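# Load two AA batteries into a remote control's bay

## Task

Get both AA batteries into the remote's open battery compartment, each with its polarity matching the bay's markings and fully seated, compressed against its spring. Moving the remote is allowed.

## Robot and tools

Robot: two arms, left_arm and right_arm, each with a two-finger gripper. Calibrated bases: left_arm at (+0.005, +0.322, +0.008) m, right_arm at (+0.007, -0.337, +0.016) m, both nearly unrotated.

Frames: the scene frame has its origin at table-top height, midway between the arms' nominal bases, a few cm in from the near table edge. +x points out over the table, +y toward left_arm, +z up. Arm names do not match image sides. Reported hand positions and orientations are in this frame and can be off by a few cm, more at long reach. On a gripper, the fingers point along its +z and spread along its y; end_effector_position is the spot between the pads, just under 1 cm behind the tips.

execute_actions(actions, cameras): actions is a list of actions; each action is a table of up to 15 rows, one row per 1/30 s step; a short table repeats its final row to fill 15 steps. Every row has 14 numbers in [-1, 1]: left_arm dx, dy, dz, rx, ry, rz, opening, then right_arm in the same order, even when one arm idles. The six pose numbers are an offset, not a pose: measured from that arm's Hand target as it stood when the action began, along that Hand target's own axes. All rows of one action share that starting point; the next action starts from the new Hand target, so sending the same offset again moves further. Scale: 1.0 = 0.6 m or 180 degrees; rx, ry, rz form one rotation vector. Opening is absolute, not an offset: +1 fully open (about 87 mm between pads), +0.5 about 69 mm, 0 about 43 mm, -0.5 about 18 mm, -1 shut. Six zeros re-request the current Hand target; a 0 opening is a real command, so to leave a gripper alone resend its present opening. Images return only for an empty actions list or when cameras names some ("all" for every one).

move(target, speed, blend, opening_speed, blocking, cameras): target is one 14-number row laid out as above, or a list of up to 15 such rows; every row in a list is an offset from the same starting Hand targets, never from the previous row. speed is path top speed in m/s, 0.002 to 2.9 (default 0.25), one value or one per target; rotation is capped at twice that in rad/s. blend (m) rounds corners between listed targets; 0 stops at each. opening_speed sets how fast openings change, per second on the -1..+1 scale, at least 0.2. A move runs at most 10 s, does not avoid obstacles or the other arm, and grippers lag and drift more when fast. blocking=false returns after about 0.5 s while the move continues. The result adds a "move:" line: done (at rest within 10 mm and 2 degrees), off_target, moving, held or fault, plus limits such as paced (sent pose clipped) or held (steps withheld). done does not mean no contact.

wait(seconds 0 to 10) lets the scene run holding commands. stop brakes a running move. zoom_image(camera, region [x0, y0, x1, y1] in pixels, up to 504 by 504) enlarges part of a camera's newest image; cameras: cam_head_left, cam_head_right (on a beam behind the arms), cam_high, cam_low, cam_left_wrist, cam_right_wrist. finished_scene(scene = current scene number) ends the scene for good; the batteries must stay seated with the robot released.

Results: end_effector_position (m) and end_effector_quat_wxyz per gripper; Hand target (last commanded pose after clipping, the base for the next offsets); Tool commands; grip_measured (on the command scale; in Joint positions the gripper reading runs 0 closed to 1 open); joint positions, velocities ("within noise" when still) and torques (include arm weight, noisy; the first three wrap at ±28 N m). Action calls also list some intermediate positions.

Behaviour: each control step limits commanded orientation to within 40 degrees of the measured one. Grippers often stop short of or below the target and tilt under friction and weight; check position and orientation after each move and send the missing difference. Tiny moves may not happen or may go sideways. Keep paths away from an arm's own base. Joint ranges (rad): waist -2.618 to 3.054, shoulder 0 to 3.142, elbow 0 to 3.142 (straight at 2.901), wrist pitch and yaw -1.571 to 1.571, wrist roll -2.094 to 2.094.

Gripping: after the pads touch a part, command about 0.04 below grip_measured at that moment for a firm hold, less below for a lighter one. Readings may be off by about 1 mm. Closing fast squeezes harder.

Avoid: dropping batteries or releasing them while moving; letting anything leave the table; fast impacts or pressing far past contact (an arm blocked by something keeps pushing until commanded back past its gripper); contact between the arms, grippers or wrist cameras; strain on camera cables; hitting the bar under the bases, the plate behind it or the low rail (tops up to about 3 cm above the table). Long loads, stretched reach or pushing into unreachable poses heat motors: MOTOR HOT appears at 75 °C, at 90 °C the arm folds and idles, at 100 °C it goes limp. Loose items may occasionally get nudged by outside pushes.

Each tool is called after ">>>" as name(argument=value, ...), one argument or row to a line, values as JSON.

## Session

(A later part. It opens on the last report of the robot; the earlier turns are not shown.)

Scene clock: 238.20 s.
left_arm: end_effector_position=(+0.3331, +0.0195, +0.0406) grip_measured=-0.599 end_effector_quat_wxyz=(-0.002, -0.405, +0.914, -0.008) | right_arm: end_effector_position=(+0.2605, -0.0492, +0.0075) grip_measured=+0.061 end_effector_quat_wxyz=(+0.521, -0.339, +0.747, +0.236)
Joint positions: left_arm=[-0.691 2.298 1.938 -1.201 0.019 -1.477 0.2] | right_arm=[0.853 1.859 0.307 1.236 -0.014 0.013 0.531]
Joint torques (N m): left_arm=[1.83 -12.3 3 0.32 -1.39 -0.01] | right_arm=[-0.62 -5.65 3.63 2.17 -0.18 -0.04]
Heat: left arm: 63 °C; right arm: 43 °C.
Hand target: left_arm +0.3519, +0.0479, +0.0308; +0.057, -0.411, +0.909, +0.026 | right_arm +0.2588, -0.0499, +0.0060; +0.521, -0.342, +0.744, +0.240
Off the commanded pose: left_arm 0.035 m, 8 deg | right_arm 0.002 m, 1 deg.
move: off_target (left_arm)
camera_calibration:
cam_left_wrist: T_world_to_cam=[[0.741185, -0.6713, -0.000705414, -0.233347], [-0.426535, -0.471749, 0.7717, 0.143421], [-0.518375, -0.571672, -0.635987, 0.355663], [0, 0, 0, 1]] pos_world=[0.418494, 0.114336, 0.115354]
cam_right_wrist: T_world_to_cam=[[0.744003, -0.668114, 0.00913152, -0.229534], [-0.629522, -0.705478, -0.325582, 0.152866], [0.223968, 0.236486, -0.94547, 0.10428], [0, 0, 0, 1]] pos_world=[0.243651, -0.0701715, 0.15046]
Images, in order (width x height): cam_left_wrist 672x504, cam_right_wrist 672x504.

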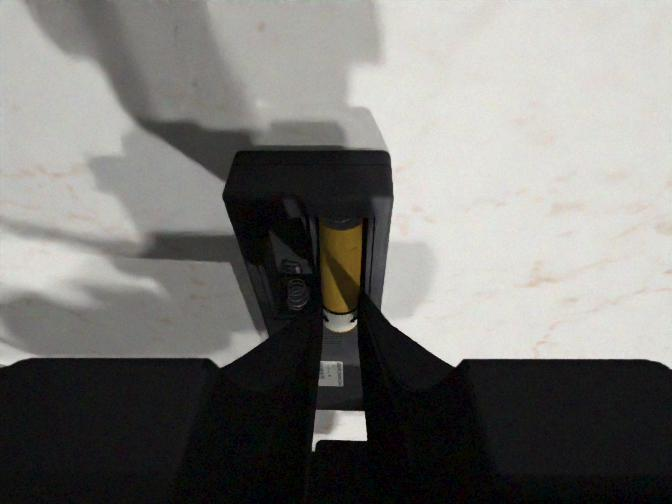

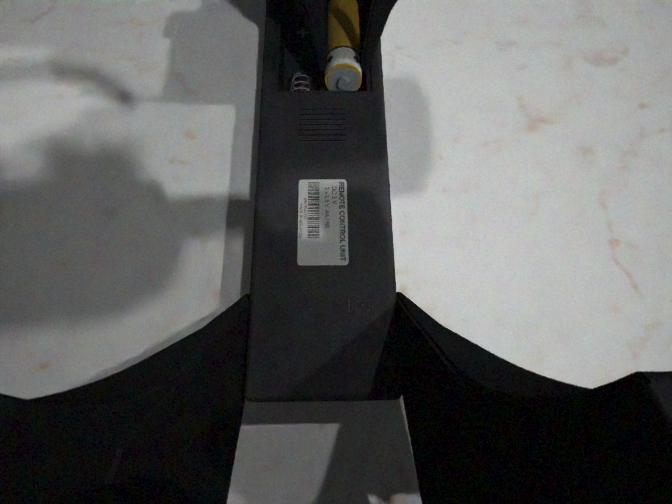

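>>> move(
  target=[-0.005, 0, 0.010, 0, -0.015, 0, -0.68, 0, 0, 0, 0, 0, 0, -0.08],
  speed=0.06,
  cameras=["cam_right_wrist", "cam_left_wrist"],
)

>>> zoom_image(
  camera="cam_right_wrist",
  region=[230, 0, 420, 130],
)

Scene clock: 239.57 s.
left_arm: end_effector_position=(+0.3332, +0.0197, +0.0401) grip_measured=-0.599 end_effector_quat_wxyz=(+0.008, -0.401, +0.916, -0.006) | right_arm: end_effector_position=(+0.2605, -0.0492, +0.0075) grip_measured=+0.061 end_effector_quat_wxyz=(+0.521, -0.339, +0.747, +0.236)
Joint positions: left_arm=[-0.698 2.291 1.927 -1.191 0 -1.477 0.2] | right_arm=[0.853 1.859 0.307 1.236 -0.014 0.013 0.531]
Joint torques (N m): left_arm=[1.37 -11.84 2.65 0.43 -1.61 -0.06] | right_arm=[-0.64 -5.67 3.63 2.17 -0.18 -0.04]
Heat: left arm: 64 °C; right arm: 43 °C.
Hand target: left_arm +0.3544, +0.0507, +0.0252; +0.079, -0.411, +0.908, +0.035 | right_arm +0.2588, -0.0499, +0.0060; +0.521, -0.342, +0.744, +0.240
Off the commanded pose: left_arm 0.040 m, 10 deg | right_arm 0.002 m, 1 deg.
move: off_target (left_arm)
camera_calibration:
cam_left_wrist: T_world_to_cam=[[0.736437, -0.676493, 0.00428423, -0.231748], [-0.442964, -0.477409, 0.758856, 0.150097], [-0.511315, -0.560748, -0.651244, 0.353533], [0, 0, 0, 1]] pos_world=[0.417922, 0.113124, 0.117327]
cam_right_wrist: T_world_to_cam=[[0.744003, -0.668114, 0.00913152, -0.229534], [-0.629522, -0.705478, -0.325582, 0.152866], [0.223968, 0.236486, -0.94547, 0.10428], [0, 0, 0, 1]] pos_world=[0.243651, -0.0701715, 0.15046]
Images, in order (width x height): cam_left_wrist 672x504, cam_right_wrist 672x504.

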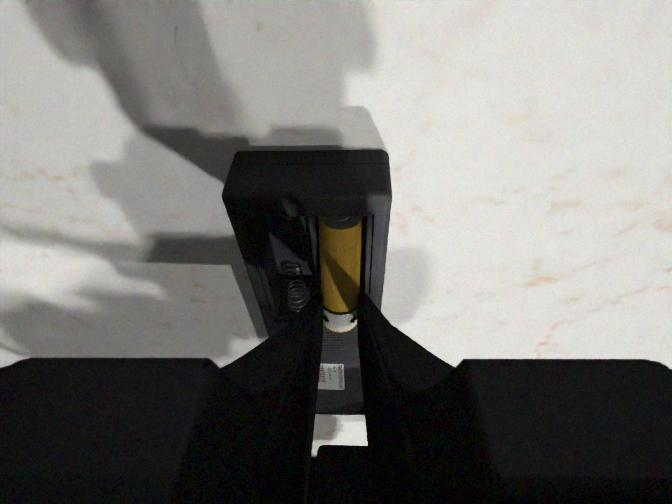

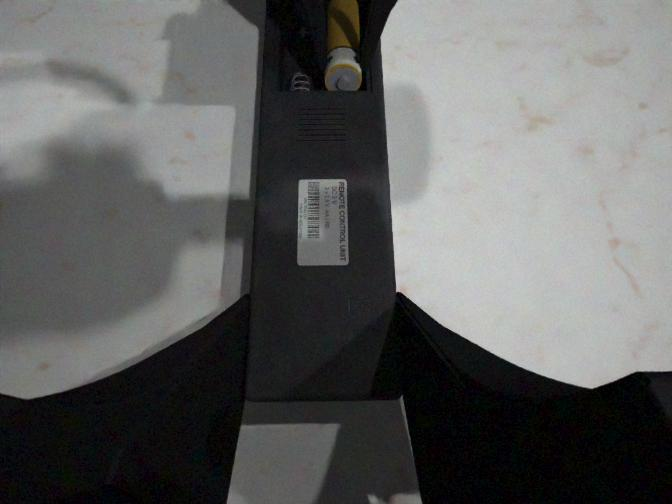

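Scaled by 2.653 from the camera's 672x504 image, which has a finer 960x720 frame.

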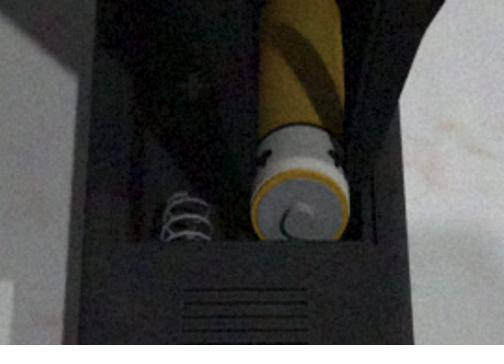

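>>> move(
  target=[0.03, 0, -0.003, 0, 0.04, 0, -0.68, 0, 0, 0, 0, 0, 0, -0.08],
  speed=0.06,
  cameras=["cam_right_wrist"],
)

>>> zoom_image(
  camera="cam_right_wrist",
  region=[230, 0, 420, 130],
)

Scene clock: 241.50 s.
left_arm: end_effector_position=(+0.3326, +0.0192, +0.0399) grip_measured=-0.599 end_effector_quat_wxyz=(-0.003, -0.404, +0.915, -0.014) | right_arm: end_effector_position=(+0.2605, -0.0492, +0.0075) grip_measured=+0.061 end_effector_quat_wxyz=(+0.521, -0.339, +0.747, +0.236)
Joint positions: left_arm=[-0.689 2.287 1.915 -1.18 0.027 -1.473 0.2] | right_arm=[0.853 1.859 0.307 1.236 -0.014 0.013 0.531]
Joint torques (N m): left_arm=[1.39 -11.02 2.41 0.43 -0.77 0.02] | right_arm=[-0.61 -5.68 3.6 2.16 -0.17 -0.03]
Heat: left arm: 64 °C; right arm: 43 °C.
Hand target: left_arm +0.3425, +0.0372, +0.0238; +0.022, -0.412, +0.911, +0.010 | right_arm +0.2588, -0.0499, +0.0060; +0.521, -0.342, +0.744, +0.240
Off the commanded pose: left_arm 0.026 m, 4 deg | right_arm 0.002 m, 1 deg.
move: off_target (left_arm)
camera_calibration:
cam_right_wrist: T_world_to_cam=[[0.744132, -0.667966, 0.00942796, -0.229533], [-0.6293, -0.705653, -0.325631, 0.152878], [0.224163, 0.23638, -0.94545, 0.104198], [0, 0, 0, 1]] pos_world=[0.243651, -0.0700716, 0.15046]
Images, in order (width x height): cam_right_wrist 672x504.

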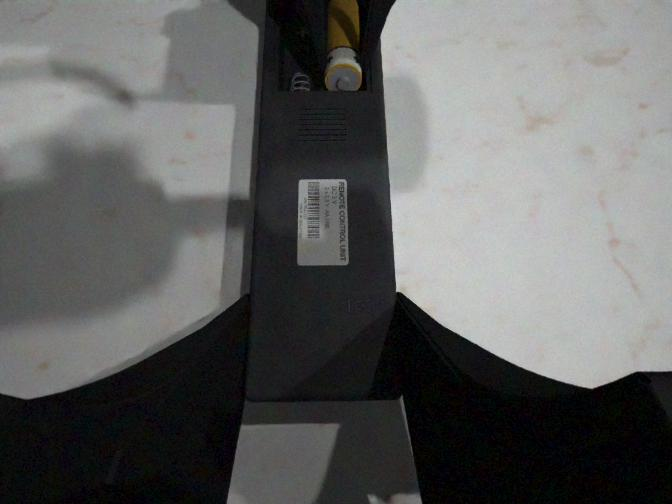

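Scaled by 2.653 from the camera's 672x504 image, which has a finer 960x720 frame.

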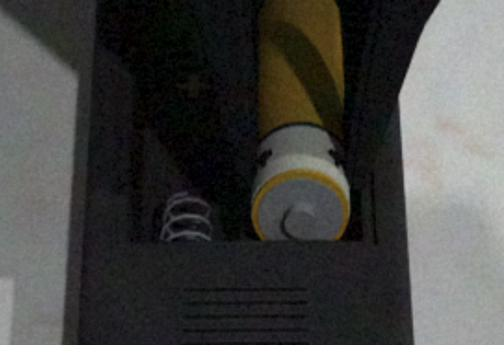

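>>> move(
  target=[0.014, 0, -0.003, 0, 0.02, 0, -0.68, 0, 0, 0, 0, 0, 0, -0.08],
  speed=0.06,
)

>>> move(
  target=[0, 0, 0, 0, 0, 0, -0.4, 0, 0, 0, 0, 0, 0, -0.08],
  opening_speed=0.4,
  cameras=["cam_right_wrist", "cam_left_wrist"],
)

>>> zoom_image(
  camera="cam_right_wrist",
  region=[230, 0, 420, 130],
)

Scene clock: 242.80 s.
left_arm: end_effector_position=(+0.3325, +0.0188, +0.0403) grip_measured=-0.599 end_effector_quat_wxyz=(-0.017, -0.407, +0.913, -0.022) | right_arm: end_effector_position=(+0.2605, -0.0492, +0.0075) grip_measured=+0.061 end_effector_quat_wxyz=(+0.521, -0.339, +0.747, +0.236)
Joint positions: left_arm=[-0.677 2.287 1.911 -1.176 0.06 -1.468 0.2] | right_arm=[0.853 1.859 0.307 1.236 -0.014 0.013 0.531]
Joint torques (N m): left_arm=[1.09 -10.62 2.74 0.37 -0.42 -0.05] | right_arm=[-0.61 -5.65 3.63 2.17 -0.18 -0.04]
Heat: left arm: 64 °C; right arm: 43 °C.
Hand target: left_arm +0.3369, +0.0308, +0.0252; -0.007, -0.412, +0.911, -0.003 | right_arm +0.2588, -0.0499, +0.0060; +0.521, -0.342, +0.744, +0.240
Off the commanded pose: left_arm 0.020 m, 3 deg | right_arm 0.002 m, 1 deg.
move: off_target (left_arm)

Scene clock: 243.70 s.
left_arm: end_effector_position=(+0.3301, +0.0210, +0.0404) grip_measured=-0.400 end_effector_quat_wxyz=(-0.021, -0.406, +0.914, -0.017) | right_arm: end_effector_position=(+0.2605, -0.0492, +0.0075) grip_measured=+0.061 end_effector_quat_wxyz=(+0.521, -0.339, +0.747, +0.236)
Joint positions: left_arm=[-0.675 2.287 1.911 -1.188 0.062 -1.464 0.3] | right_arm=[0.853 1.859 0.307 1.236 -0.014 0.013 0.531]
Joint torques (N m): left_arm=[1.21 -10.93 3.06 0.51 -0.48 -0.11] | right_arm=[-0.62 -5.65 3.6 2.17 -0.18 -0.03]
Heat: left arm: 65 °C; right arm: 43 °C.
Hand target: left_arm +0.3369, +0.0307, +0.0252; -0.007, -0.412, +0.911, -0.003 | right_arm +0.2588, -0.0499, +0.0060; +0.521, -0.342, +0.744, +0.240
Off the commanded pose: left_arm 0.019 m, 2 deg | right_arm 0.002 m, 1 deg.
move: off_target (left_arm)
camera_calibration:
cam_left_wrist: T_world_to_cam=[[0.742726, -0.669596, 0.000599596, -0.230756], [-0.403713, -0.44709, 0.798202, 0.133878], [-0.534205, -0.593087, -0.60239, 0.359101], [0, 0, 0, 1]] pos_world=[0.41727, 0.118321, 0.109595]
cam_right_wrist: T_world_to_cam=[[0.744132, -0.667966, 0.00942796, -0.229533], [-0.6293, -0.705653, -0.325631, 0.152878], [0.224163, 0.23638, -0.94545, 0.104198], [0, 0, 0, 1]] pos_world=[0.243651, -0.0700716, 0.15046]
Images, in order (width x height): cam_left_wrist 672x504, cam_right_wrist 672x504.

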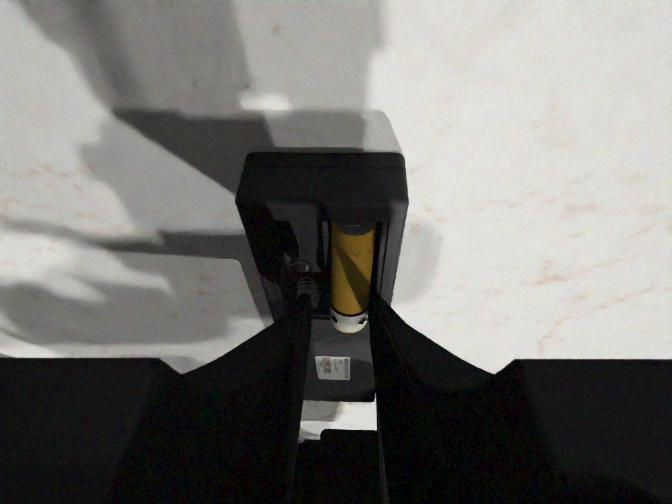

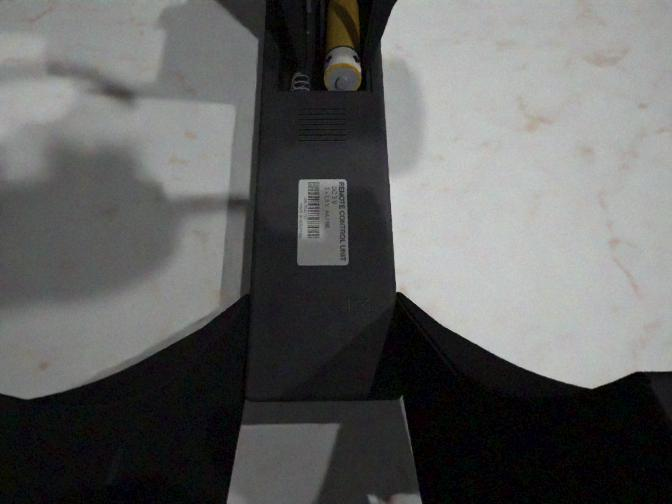

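Scaled by 2.653 from the camera's 672x504 image, which has a finer 960x720 frame.

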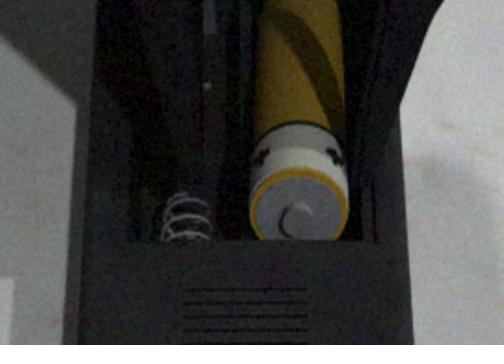

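>>> move(
  target=[
    [0.005, -0.004, -0.06, 0, 0, 0, -0.4, 0, 0, 0, 0, 0, 0, -0.08],
    [0.005, -0.004, -0.06, 0, 0, 0, -1, 0, 0, 0, 0, 0, 0, -0.08],
  ],
  speed=0.1,
  opening_speed=1.0,
  cameras=["cam_left_wrist", "cam_right_wrist"],
)

>>> zoom_image(
  camera="cam_right_wrist",
  region=[230, 0, 420, 130],
)

Scene clock: 246.43 s.
left_arm: end_effector_position=(+0.3310, +0.0251, +0.0589) grip_measured=-0.972 end_effector_quat_wxyz=(-0.016, -0.406, +0.914, -0.006) | right_arm: end_effector_position=(+0.2605, -0.0492, +0.0075) grip_measured=+0.061 end_effector_quat_wxyz=(+0.521, -0.339, +0.747, +0.236)
Joint positions: left_arm=[-0.675 2.287 1.988 -1.28 0.04 -1.464 0.014] | right_arm=[0.853 1.859 0.307 1.236 -0.014 0.013 0.531]
Joint torques (N m): left_arm=[0.29 -11.43 7.75 -0.01 -0.27 -0.14] | right_arm=[-0.62 -5.65 3.62 2.17 -0.18 -0.04]
Heat: left arm: 65 °C; right arm: 43 °C.
Hand target: left_arm +0.3371, +0.0274, +0.0612; -0.007, -0.412, +0.911, -0.003 | right_arm +0.2588, -0.0499, +0.0060; +0.521, -0.342, +0.744, +0.240
Off the commanded pose: left_arm 0.007 m, 1 deg | right_arm 0.002 m, 1 deg.
move: done
camera_calibration:
cam_left_wrist: T_world_to_cam=[[0.743337, -0.668726, -0.0159836, -0.227935], [-0.404029, -0.467894, 0.786025, 0.122695], [-0.533114, -0.577824, -0.617988, 0.373397], [0, 0, 0, 1]] pos_world=[0.418068, 0.12074, 0.130671]
cam_right_wrist: T_world_to_cam=[[0.744132, -0.667966, 0.00942796, -0.229533], [-0.6293, -0.705653, -0.325631, 0.152878], [0.224163, 0.23638, -0.94545, 0.104198], [0, 0, 0, 1]] pos_world=[0.243651, -0.0700716, 0.15046]
Images, in order (width x height): cam_left_wrist 672x504, cam_right_wrist 672x504.

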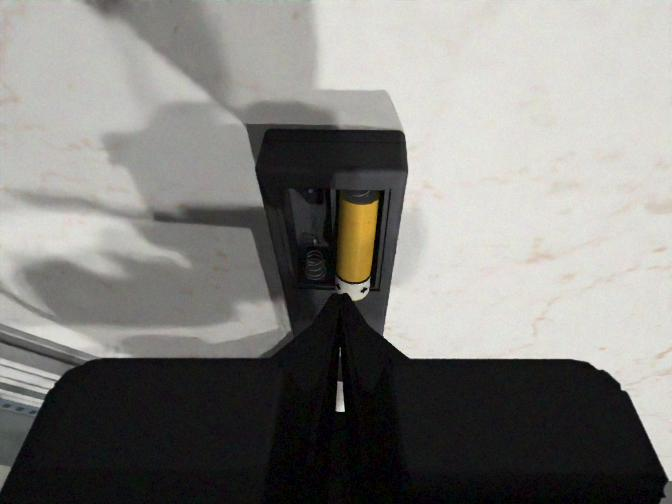

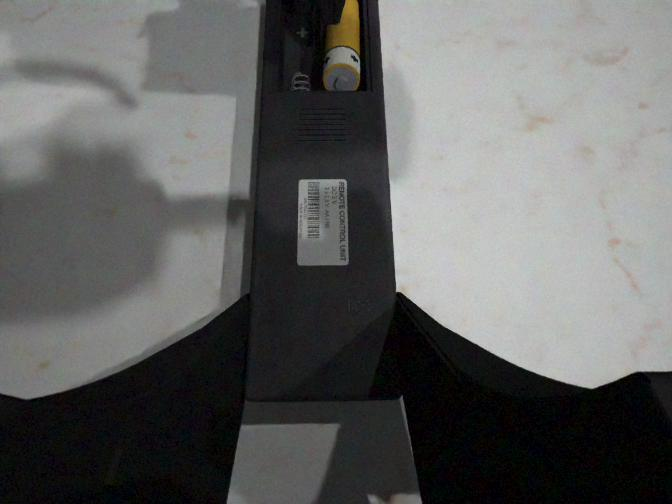

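Scaled by 2.653 from the camera's 672x504 image, which has a finer 960x720 frame.

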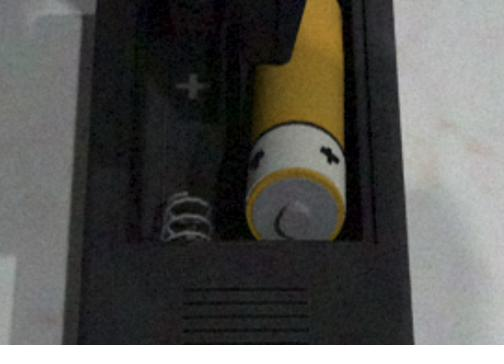

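>>> move(
  target=[0.0137, -0.0023, 0.0253, 0, 0.004, 0, -1, 0, 0, 0, 0, 0, 0, -0.08],
  speed=0.08,
  cameras=["cam_left_wrist"],
)

Scene clock: 248.30 s.
left_arm: end_effector_position=(+0.3334, +0.0213, +0.0561) grip_measured=-0.972 end_effector_quat_wxyz=(-0.012, -0.410, +0.912, -0.012) | right_arm: end_effector_position=(+0.2605, -0.0492, +0.0075) grip_measured=+0.061 end_effector_quat_wxyz=(+0.521, -0.339, +0.747, +0.236)
Joint positions: left_arm=[-0.678 2.287 1.977 -1.254 0.04 -1.477 0.014] | right_arm=[0.853 1.859 0.307 1.236 -0.014 0.013 0.531]
Joint torques (N m): left_arm=[-0.75 -10.86 4.41 0.33 -0.17 -0.22] | right_arm=[-0.62 -5.65 3.63 2.17 -0.18 -0.03]
Heat: left arm: 66 °C; right arm: 43 °C.
Hand target: left_arm +0.3325, +0.0202, +0.0462; -0.013, -0.412, +0.911, -0.006 | right_arm +0.2588, -0.0499, +0.0060; +0.521, -0.342, +0.744, +0.240
Off the commanded pose: left_arm 0.010 m, 1 deg | right_arm 0.002 m, 1 deg.
move: done
camera_calibration:
cam_left_wrist: T_world_to_cam=[[0.749714, -0.661762, -0.000584323, -0.235469], [-0.409417, -0.464525, 0.785235, 0.125814], [-0.51991, -0.588463, -0.619197, 0.366611], [0, 0, 0, 1]] pos_world=[0.418649, 0.118356, 0.128074]
Images, in order (width x height): cam_left_wrist 672x504.

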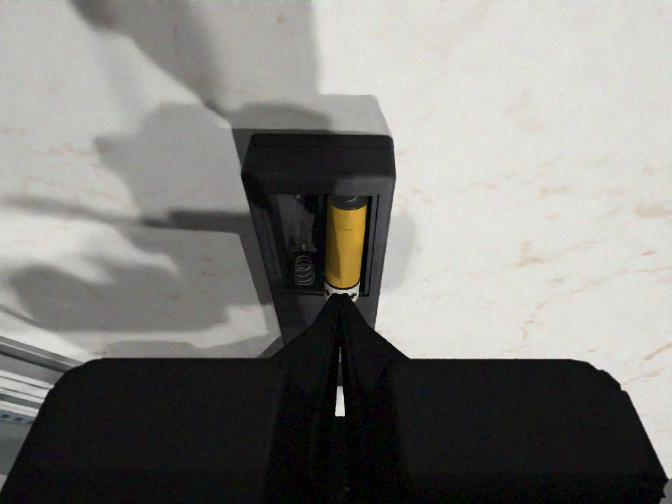

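>>> move(
  target=[0, 0, 0.0133, 0, 0, 0, -1, 0, 0, 0, 0, 0, 0, -0.08],
  speed=0.05,
  cameras=["cam_left_wrist", "cam_right_wrist"],
)

>>> zoom_image(
  camera="cam_right_wrist",
  region=[230, 0, 420, 130],
)

Scene clock: 249.63 s.
left_arm: end_effector_position=(+0.3336, +0.0210, +0.0497) grip_measured=-0.972 end_effector_quat_wxyz=(-0.011, -0.411, +0.912, -0.014) | right_arm: end_effector_position=(+0.2605, -0.0492, +0.0075) grip_measured=+0.061 end_effector_quat_wxyz=(+0.521, -0.339, +0.747, +0.236)
Joint positions: left_arm=[-0.679 2.287 1.952 -1.225 0.04 -1.478 0.014] | right_arm=[0.853 1.859 0.307 1.236 -0.014 0.013 0.531]
Joint torques (N m): left_arm=[-0.58 -10.35 4.49 0.31 -0.14 -0.14] | right_arm=[-0.61 -5.67 3.62 2.17 -0.18 -0.04]
Heat: left arm: 66 °C; right arm: 43 °C.
Hand target: left_arm +0.3324, +0.0200, +0.0382; -0.013, -0.412, +0.911, -0.006 | right_arm +0.2588, -0.0499, +0.0060; +0.521, -0.342, +0.744, +0.240
Off the commanded pose: left_arm 0.012 m, 1 deg | right_arm 0.002 m, 1 deg.
move: off_target (left_arm)
camera_calibration:
cam_left_wrist: T_world_to_cam=[[0.749897, -0.661549, 0.00283067, -0.236057], [-0.411479, -0.463072, 0.785016, 0.13151], [-0.518016, -0.589845, -0.619469, 0.361994], [0, 0, 0, 1]] pos_world=[0.41865, 0.118256, 0.121675]
cam_right_wrist: T_world_to_cam=[[0.744132, -0.667966, 0.00942796, -0.229533], [-0.6293, -0.705653, -0.325631, 0.152878], [0.224163, 0.23638, -0.94545, 0.104198], [0, 0, 0, 1]] pos_world=[0.243651, -0.0700716, 0.15046]
Images, in order (width x height): cam_left_wrist 672x504, cam_right_wrist 672x504.

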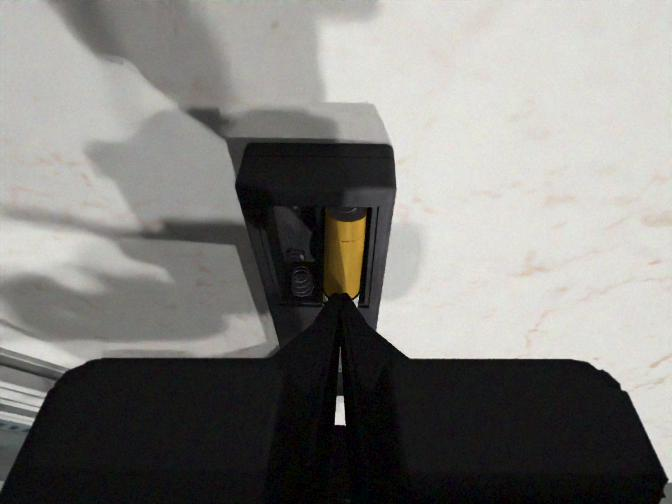

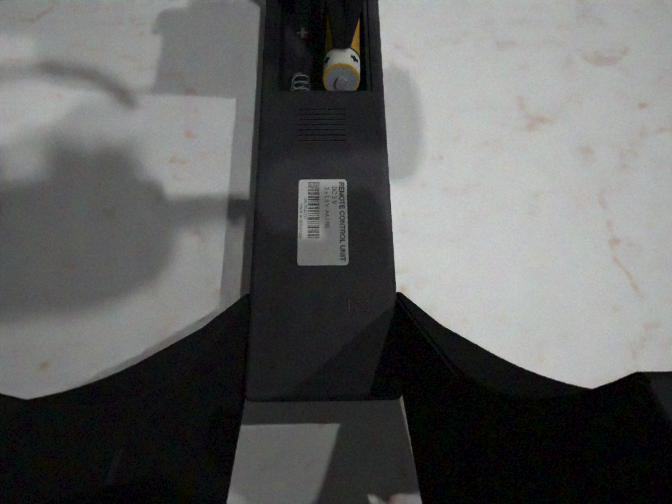

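Scaled by 2.653 from the camera's 672x504 image, which has a finer 960x720 frame.

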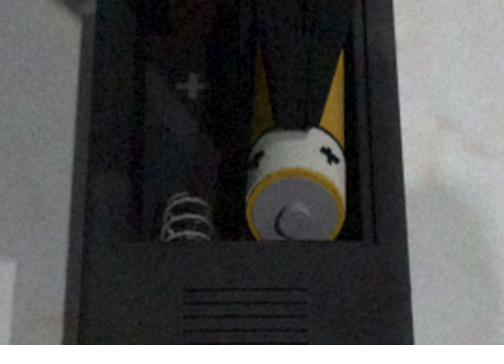

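>>> move(
  target=[0, 0, 0.0133, 0, 0, 0, -1, 0, 0, 0, 0, 0, 0, -0.08],
  speed=0.05,
  cameras=["cam_right_wrist"],
)

>>> zoom_image(
  camera="cam_right_wrist",
  region=[230, 0, 420, 130],
)

Scene clock: 250.73 s.
left_arm: end_effector_position=(+0.3320, +0.0202, +0.0472) grip_measured=-0.972 end_effector_quat_wxyz=(-0.015, -0.411, +0.912, -0.015) | right_arm: end_effector_position=(+0.2605, -0.0492, +0.0075) grip_measured=+0.061 end_effector_quat_wxyz=(+0.521, -0.339, +0.747, +0.236)
Joint positions: left_arm=[-0.679 2.287 1.94 -1.215 0.05 -1.479 0.014] | right_arm=[0.853 1.859 0.307 1.236 -0.014 0.013 0.531]
Joint torques (N m): left_arm=[-0.42 -10.02 3.15 0.55 -0.26 -0.13] | right_arm=[-0.62 -5.67 3.63 2.16 -0.18 -0.04]
Heat: left arm: 66 °C; right arm: 43 °C.
Hand target: left_arm +0.3322, +0.0198, +0.0302; -0.013, -0.412, +0.911, -0.006 | right_arm +0.2588, -0.0499, +0.0060; +0.521, -0.342, +0.744, +0.240
Off the commanded pose: left_arm 0.017 m, 1 deg | right_arm 0.002 m, 1 deg.
move: off_target (left_arm)
camera_calibration:
cam_right_wrist: T_world_to_cam=[[0.744132, -0.667966, 0.00942796, -0.229533], [-0.6293, -0.705653, -0.325631, 0.152878], [0.224163, 0.23638, -0.94545, 0.104198], [0, 0, 0, 1]] pos_world=[0.243651, -0.0700716, 0.15046]
Images, in order (width x height): cam_right_wrist 672x504.

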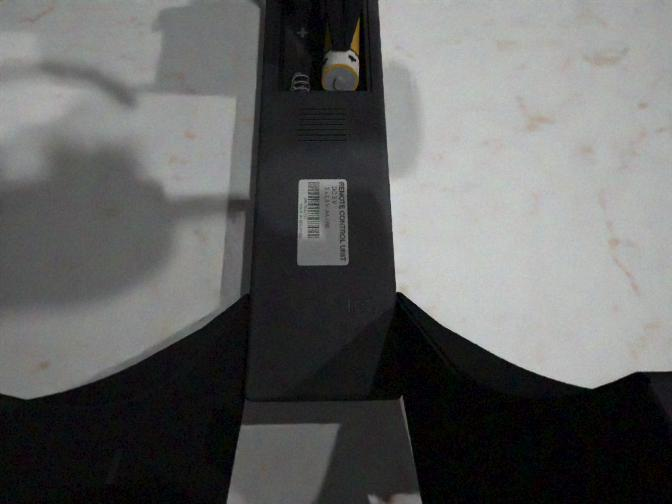

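Scaled by 2.653 from the camera's 672x504 image, which has a finer 960x720 frame.

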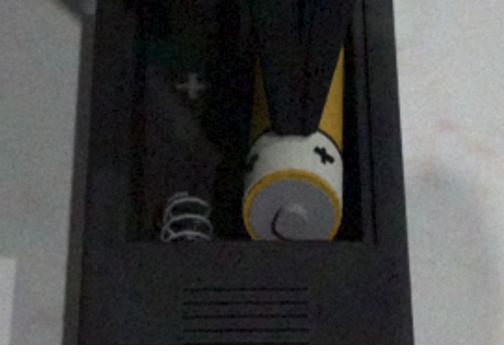

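>>> move(
  target=[0, 0, 0.0133, 0, 0, 0, -1, 0, 0, 0, 0, 0, 0, -0.08],
  speed=0.05,
  cameras=["cam_right_wrist", "cam_left_wrist"],
)

>>> zoom_image(
  camera="cam_right_wrist",
  region=[230, 0, 420, 130],
)

Scene clock: 251.90 s.
left_arm: end_effector_position=(+0.3317, +0.0201, +0.0460) grip_measured=-0.972 end_effector_quat_wxyz=(-0.015, -0.411, +0.912, -0.017) | right_arm: end_effector_position=(+0.2605, -0.0492, +0.0075) grip_measured=+0.061 end_effector_quat_wxyz=(+0.521, -0.339, +0.747, +0.236)
Joint positions: left_arm=[-0.679 2.284 1.929 -1.205 0.051 -1.479 0.014] | right_arm=[0.853 1.859 0.307 1.236 -0.014 0.013 0.531]
Joint torques (N m): left_arm=[-0.75 -9.39 1.98 0.72 -0.26 -0.16] | right_arm=[-0.62 -5.65 3.6 2.17 -0.18 -0.03]
Heat: left arm: 66 °C; right arm: 43 °C.
Hand target: left_arm +0.3321, +0.0196, +0.0224; -0.013, -0.412, +0.911, -0.006 | right_arm +0.2588, -0.0499, +0.0060; +0.521, -0.342, +0.744, +0.240
Off the commanded pose: left_arm 0.024 m, 1 deg | right_arm 0.002 m, 1 deg.
move: off_target (left_arm)
camera_calibration:
cam_left_wrist: T_world_to_cam=[[0.750129, -0.661276, 0.00452632, -0.235377], [-0.407017, -0.456291, 0.791287, 0.131358], [-0.521194, -0.59541, -0.611428, 0.359017], [0, 0, 0, 1]] pos_world=[0.417146, 0.118051, 0.116637]
cam_right_wrist: T_world_to_cam=[[0.744132, -0.667966, 0.00942796, -0.229533], [-0.6293, -0.705653, -0.325631, 0.152878], [0.224163, 0.23638, -0.94545, 0.104198], [0, 0, 0, 1]] pos_world=[0.243651, -0.0700716, 0.15046]
Images, in order (width x height): cam_left_wrist 672x504, cam_right_wrist 672x504.

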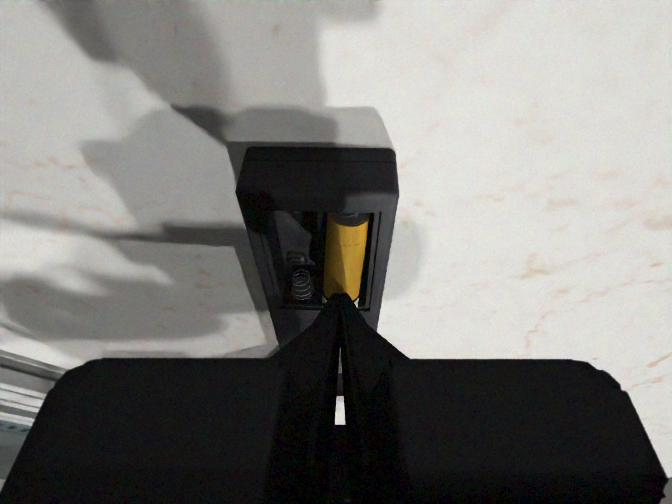

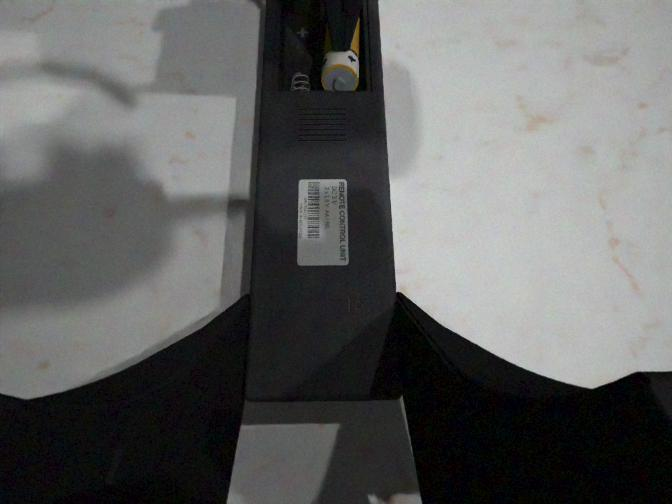

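Scaled by 2.653 from the camera's 672x504 image, which has a finer 960x720 frame.

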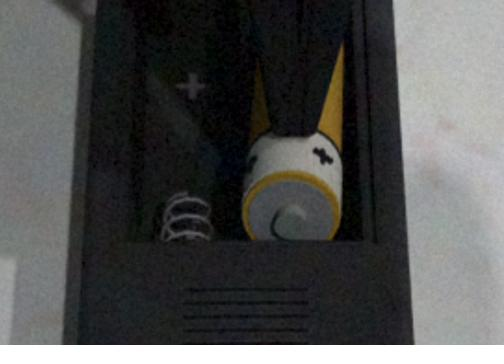

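>>> move(
  target=[-0.0167, 0, 0.003, 0, 0, 0, -1, 0, 0, 0, 0, 0, 0, -0.08],
  speed=0.05,
  cameras=["cam_right_wrist", "cam_left_wrist"],
)

>>> zoom_image(
  camera="cam_right_wrist",
  region=[230, 0, 420, 130],
)

Scene clock: 253.87 s.
left_arm: end_effector_position=(+0.3338, +0.0216, +0.0444) grip_measured=-0.972 end_effector_quat_wxyz=(-0.019, -0.411, +0.911, -0.022) | right_arm: end_effector_position=(+0.2605, -0.0492, +0.0075) grip_measured=+0.061 end_effector_quat_wxyz=(+0.521, -0.339, +0.747, +0.236)
Joint positions: left_arm=[-0.669 2.284 1.921 -1.192 0.062 -1.469 0.014] | right_arm=[0.853 1.859 0.307 1.236 -0.014 0.013 0.531]
Joint torques (N m): left_arm=[0.61 -8.95 2.78 0.64 -0.34 -0.01] | right_arm=[-0.62 -5.67 3.6 2.16 -0.18 -0.04]
Heat: left arm: 66 °C; right arm: 43 °C.
Hand target: left_arm +0.3387, +0.0270, +0.0204; -0.013, -0.412, +0.911, -0.006 | right_arm +0.2588, -0.0499, +0.0060; +0.521, -0.342, +0.744, +0.240
Off the commanded pose: left_arm 0.025 m, 2 deg | right_arm 0.002 m, 1 deg.
move: off_target (left_arm)
camera_calibration:
cam_left_wrist: T_world_to_cam=[[0.750205, -0.661131, 0.00997009, -0.236172], [-0.404314, -0.446752, 0.798087, 0.132736], [-0.523186, -0.60276, -0.60246, 0.360481], [0, 0, 0, 1]] pos_world=[0.419443, 0.120443, 0.113595]
cam_right_wrist: T_world_to_cam=[[0.744132, -0.667966, 0.00942796, -0.229533], [-0.6293, -0.705653, -0.325631, 0.152878], [0.224163, 0.23638, -0.94545, 0.104198], [0, 0, 0, 1]] pos_world=[0.243651, -0.0700716, 0.15046]
Images, in order (width x height): cam_left_wrist 672x504, cam_right_wrist 672x504.

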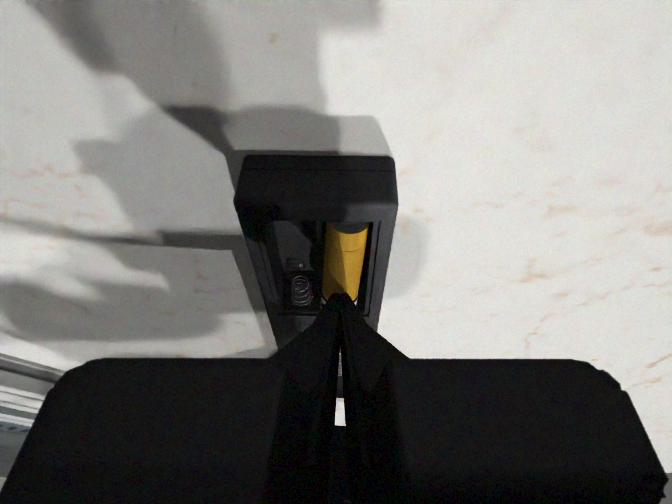

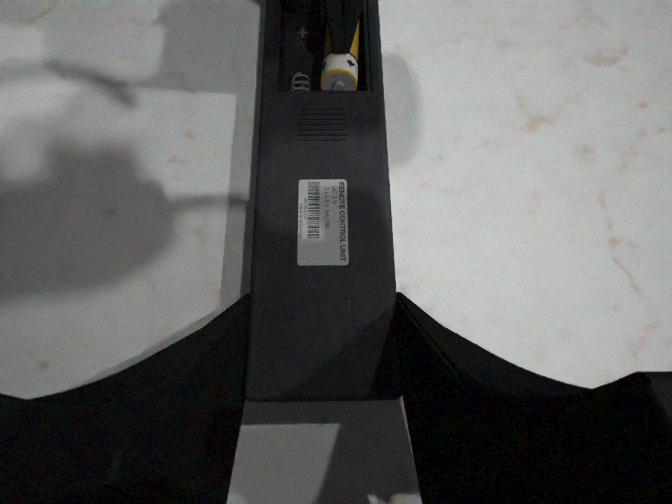

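Scaled by 2.653 from the camera's 672x504 image, which has a finer 960x720 frame.

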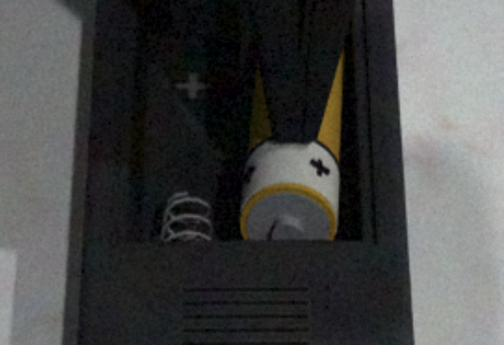

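>>> move(
  target=[-0.0117, 0, 0.0117, 0, 0, 0, -1, 0, 0, 0, 0, 0, 0, -0.08],
  speed=0.05,
  cameras=["cam_right_wrist", "cam_left_wrist"],
)

>>> zoom_image(
  camera="cam_right_wrist",
  region=[230, 0, 420, 130],
)

Scene clock: 255.00 s.
left_arm: end_effector_position=(+0.3348, +0.0230, +0.0436) grip_measured=-0.972 end_effector_quat_wxyz=(-0.030, -0.409, +0.912, -0.029) | right_arm: end_effector_position=(+0.2605, -0.0492, +0.0075) grip_measured=+0.061 end_effector_quat_wxyz=(+0.521, -0.339, +0.747, +0.236)
Joint positions: left_arm=[-0.655 2.284 1.912 -1.182 0.088 -1.453 0.014] | right_arm=[0.853 1.859 0.307 1.236 -0.014 0.013 0.531]
Joint torques (N m): left_arm=[0.38 -8.23 2.58 0.7 -0.6 -0.01] | right_arm=[-0.62 -5.65 3.62 2.17 -0.18 -0.04]
Heat: left arm: 65 °C; right arm: 43 °C.
Hand target: left_arm +0.3432, +0.0323, +0.0131; -0.013, -0.412, +0.911, -0.006 | right_arm +0.2588, -0.0499, +0.0060; +0.521, -0.342, +0.744, +0.240
Off the commanded pose: left_arm 0.033 m, 3 deg | right_arm 0.002 m, 1 deg.
move: off_target (left_arm)
camera_calibration:
cam_left_wrist: T_world_to_cam=[[0.748324, -0.663163, 0.0150361, -0.23559], [-0.395261, -0.427587, 0.812981, 0.130238], [-0.532709, -0.614317, -0.582096, 0.363926], [0, 0, 0, 1]] pos_world=[0.421642, 0.123019, 0.109501]
cam_right_wrist: T_world_to_cam=[[0.744132, -0.667966, 0.00942796, -0.229533], [-0.6293, -0.705653, -0.325631, 0.152878], [0.224163, 0.23638, -0.94545, 0.104198], [0, 0, 0, 1]] pos_world=[0.243651, -0.0700716, 0.15046]
Images, in order (width x height): cam_left_wrist 672x504, cam_right_wrist 672x504.

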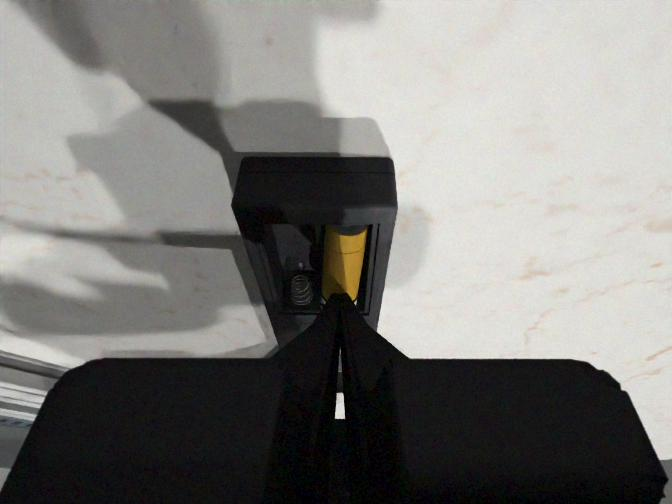

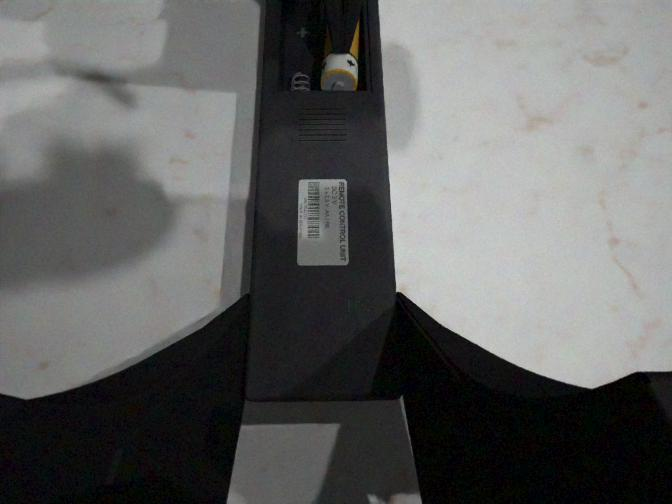

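Scaled by 2.653 from the camera's 672x504 image, which has a finer 960x720 frame.

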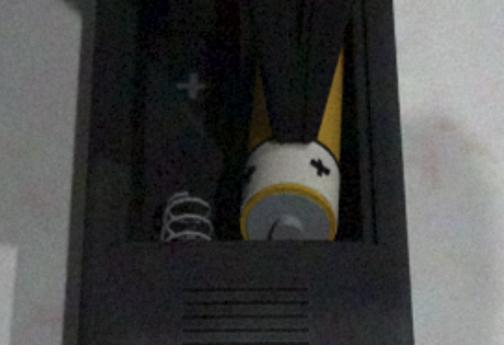

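>>> zoom_image(
  camera="cam_right_wrist",
  region=[300, 40, 390, 110],
)

Scaled by 5.600 from the camera's 672x504 image, which has a finer 960x720 frame.

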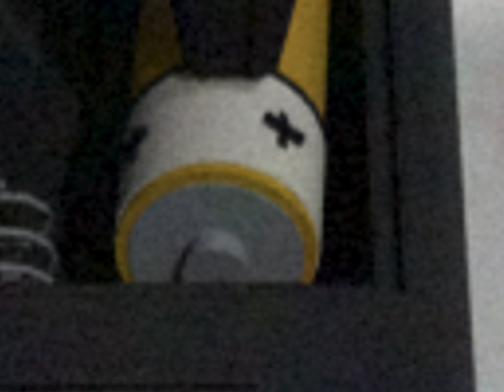

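>>> move(
  target=[
    [0.012, 0, -0.08, 0, 0, 0, -1, 0, 0, 0, 0, 0, 0, -0.08],
    [0.012, 0, -0.08, 0, 0, 0, -0.4, 0, 0, 0, 0, 0, 0, -0.08],
  ],
  speed=0.1,
  opening_speed=1.0,
  cameras=["cam_left_wrist", "cam_right_wrist"],
)

>>> zoom_image(
  camera="cam_right_wrist",
  region=[250, 0, 410, 120],
)

>>> zoom_image(
  camera="cam_left_wrist",
  region=[230, 90, 430, 340],
)

Scene clock: 261.07 s.
left_arm: end_effector_position=(+0.3370, +0.0287, +0.0641) grip_measured=-0.400 end_effector_quat_wxyz=(-0.018, -0.411, +0.912, -0.014) | right_arm: end_effector_position=(+0.2605, -0.0492, +0.0075) grip_measured=+0.061 end_effector_quat_wxyz=(+0.521, -0.339, +0.747, +0.236)
Joint positions: left_arm=[-0.655 2.284 2.001 -1.285 0.053 -1.455 0.3] | right_arm=[0.853 1.859 0.307 1.236 -0.014 0.013 0.531]
Joint torques (N m): left_arm=[-0.65 -10.8 7.43 -0.01 -0.24 -0.19] | right_arm=[-0.61 -5.65 3.63 2.17 -0.18 -0.04]
Heat: left arm: 63 °C; right arm: 43 °C.
Hand target: left_arm +0.3393, +0.0279, +0.0613; -0.013, -0.412, +0.911, -0.006 | right_arm +0.2588, -0.0499, +0.0060; +0.521, -0.342, +0.744, +0.240
Off the commanded pose: left_arm 0.004 m, 1 deg | right_arm 0.002 m, 1 deg.
move: done
camera_calibration:
cam_left_wrist: T_world_to_cam=[[0.749894, -0.661551, -0.00313139, -0.233152], [-0.401141, -0.458463, 0.79303, 0.120982], [-0.526065, -0.593433, -0.609174, 0.379366], [0, 0, 0, 1]] pos_world=[0.422942, 0.126352, 0.134427]
cam_right_wrist: T_world_to_cam=[[0.744132, -0.667966, 0.00942796, -0.229533], [-0.6293, -0.705653, -0.325631, 0.152878], [0.224163, 0.23638, -0.94545, 0.104198], [0, 0, 0, 1]] pos_world=[0.243651, -0.0700716, 0.15046]
Images, in order (width x height): cam_left_wrist 672x504, cam_right_wrist 672x504.

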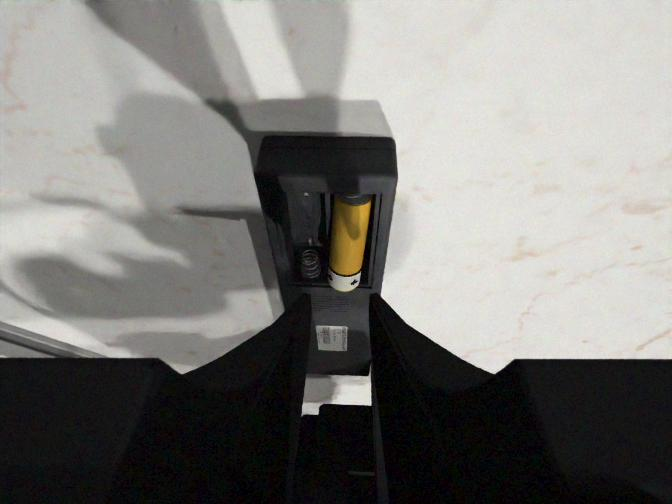

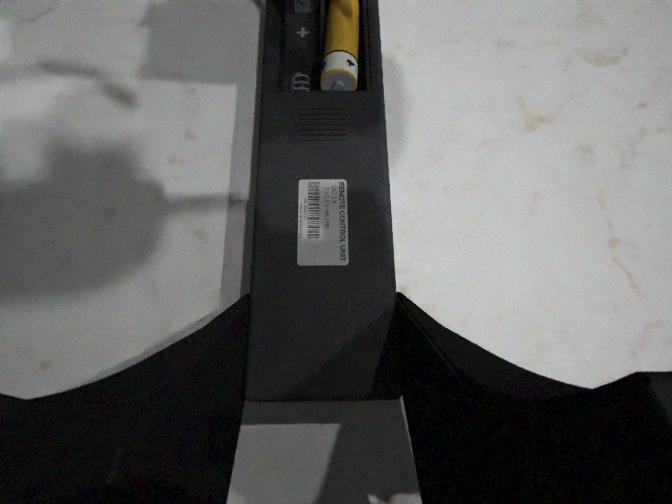

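Scaled by 3.150 from the camera's 672x504 image, which has a finer 960x720 frame.

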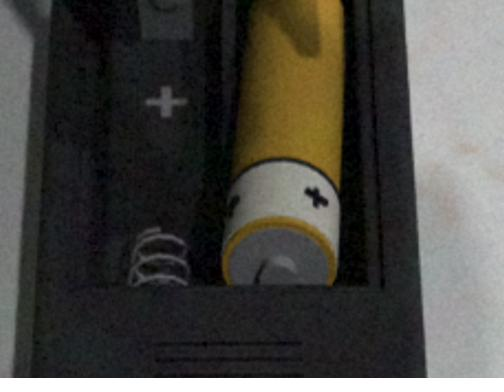

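Scaled by 2.016 from the camera's 672x504 image, which has a finer 960x720 frame.

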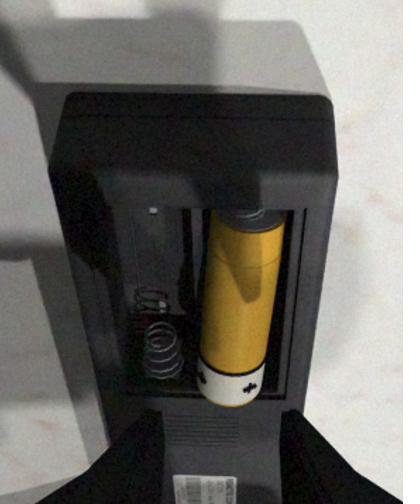

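>>> move(
  target=[0.0245, 0.0011, 0.044, 0, 0.004, 0, -0.4, 0, 0, 0, 0, 0, 0, -0.08],
  speed=0.08,
  cameras=["cam_left_wrist", "cam_right_wrist"],
)

>>> zoom_image(
  camera="cam_left_wrist",
  region=[230, 90, 430, 340],
)

Scene clock: 263.90 s.
left_arm: end_effector_position=(+0.3289, +0.0165, +0.0472) grip_measured=-0.400 end_effector_quat_wxyz=(-0.016, -0.409, +0.912, -0.017) | right_arm: end_effector_position=(+0.2605, -0.0492, +0.0075) grip_measured=+0.061 end_effector_quat_wxyz=(+0.521, -0.339, +0.747, +0.236)
Joint positions: left_arm=[-0.688 2.284 1.934 -1.209 0.053 -1.484 0.3] | right_arm=[0.853 1.859 0.307 1.236 -0.014 0.013 0.531]
Joint torques (N m): left_arm=[-0.31 -10.1 4.27 0.39 -0.18 -0.15] | right_arm=[-0.62 -5.65 3.62 2.17 -0.18 -0.03]
Heat: left arm: 63 °C; right arm: 43 °C.
Hand target: left_arm +0.3287, +0.0167, +0.0354; -0.018, -0.412, +0.911, -0.009 | right_arm +0.2588, -0.0499, +0.0060; +0.521, -0.342, +0.744, +0.240
Off the commanded pose: left_arm 0.012 m, 1 deg | right_arm 0.002 m, 1 deg.
move: off_target (left_arm)
camera_calibration:
cam_left_wrist: T_world_to_cam=[[0.747565, -0.664174, 0.00440221, -0.234699], [-0.407495, -0.453404, 0.7927, 0.127564], [-0.524494, -0.594389, -0.609597, 0.357146], [0, 0, 0, 1]] pos_world=[0.414756, 0.114241, 0.117628]
cam_right_wrist: T_world_to_cam=[[0.744132, -0.667966, 0.00942796, -0.229533], [-0.6293, -0.705653, -0.325631, 0.152878], [0.224163, 0.23638, -0.94545, 0.104198], [0, 0, 0, 1]] pos_world=[0.243651, -0.0700716, 0.15046]
Images, in order (width x height): cam_left_wrist 672x504, cam_right_wrist 672x504.

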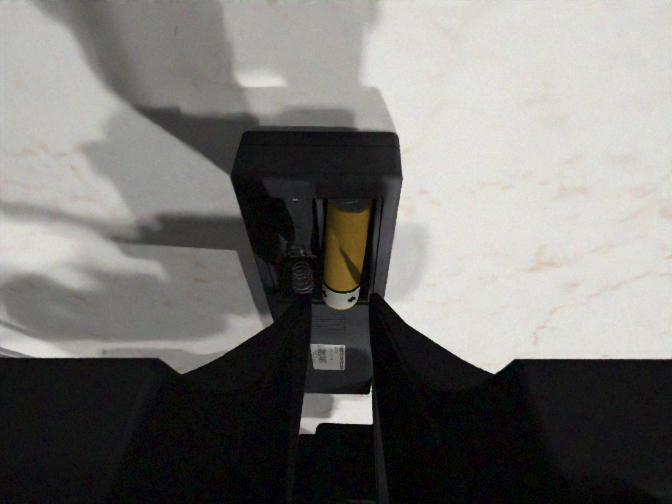

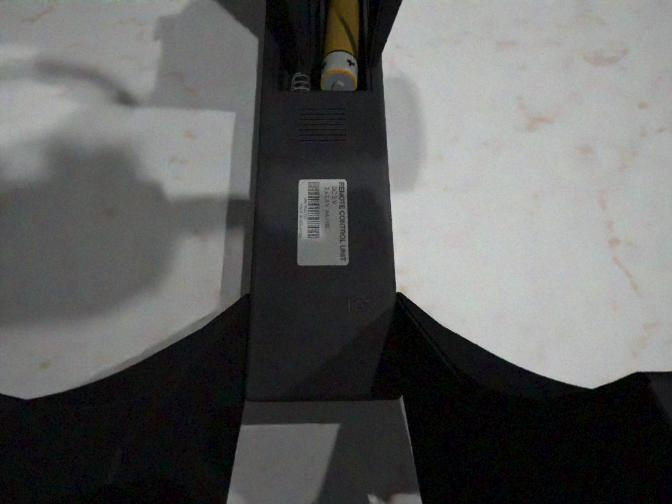

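Scaled by 2.016 from the camera's 672x504 image, which has a finer 960x720 frame.

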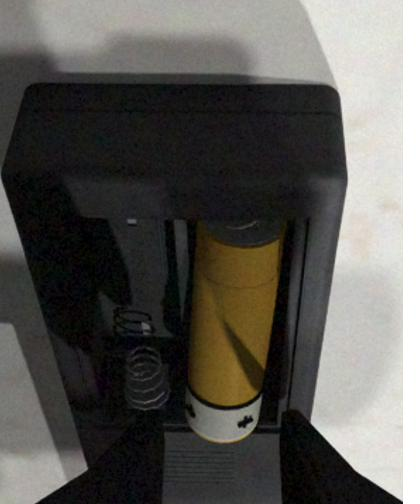

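>>> move(
  target=[0, 0, 0.0117, 0, 0, 0, -0.4, 0, 0, 0, 0, 0, 0, -0.08],
  speed=0.05,
)

Scene clock: 264.80 s.
left_arm: end_effector_position=(+0.3287, +0.0167, +0.0428) grip_measured=-0.400 end_effector_quat_wxyz=(-0.016, -0.409, +0.912, -0.018) | right_arm: end_effector_position=(+0.2605, -0.0492, +0.0075) grip_measured=+0.061 end_effector_quat_wxyz=(+0.521, -0.339, +0.747, +0.236)
Joint positions: left_arm=[-0.688 2.284 1.916 -1.191 0.053 -1.485 0.3] | right_arm=[0.853 1.859 0.307 1.236 -0.014 0.013 0.531]
Joint torques (N m): left_arm=[-0.16 -9.8 4.26 0.4 -0.18 -0.09] | right_arm=[-0.61 -5.65 3.62 2.16 -0.18 -0.03]
Heat: left arm: 63 °C; right arm: 43 °C.
Hand target: left_arm +0.3284, +0.0165, +0.0283; -0.018, -0.412, +0.911, -0.008 | right_arm +0.2588, -0.0499, +0.0060; +0.521, -0.342, +0.744, +0.240
Off the commanded pose: left_arm 0.014 m, 1 deg | right_arm 0.002 m, 1 deg.
move: off_target (left_arm)


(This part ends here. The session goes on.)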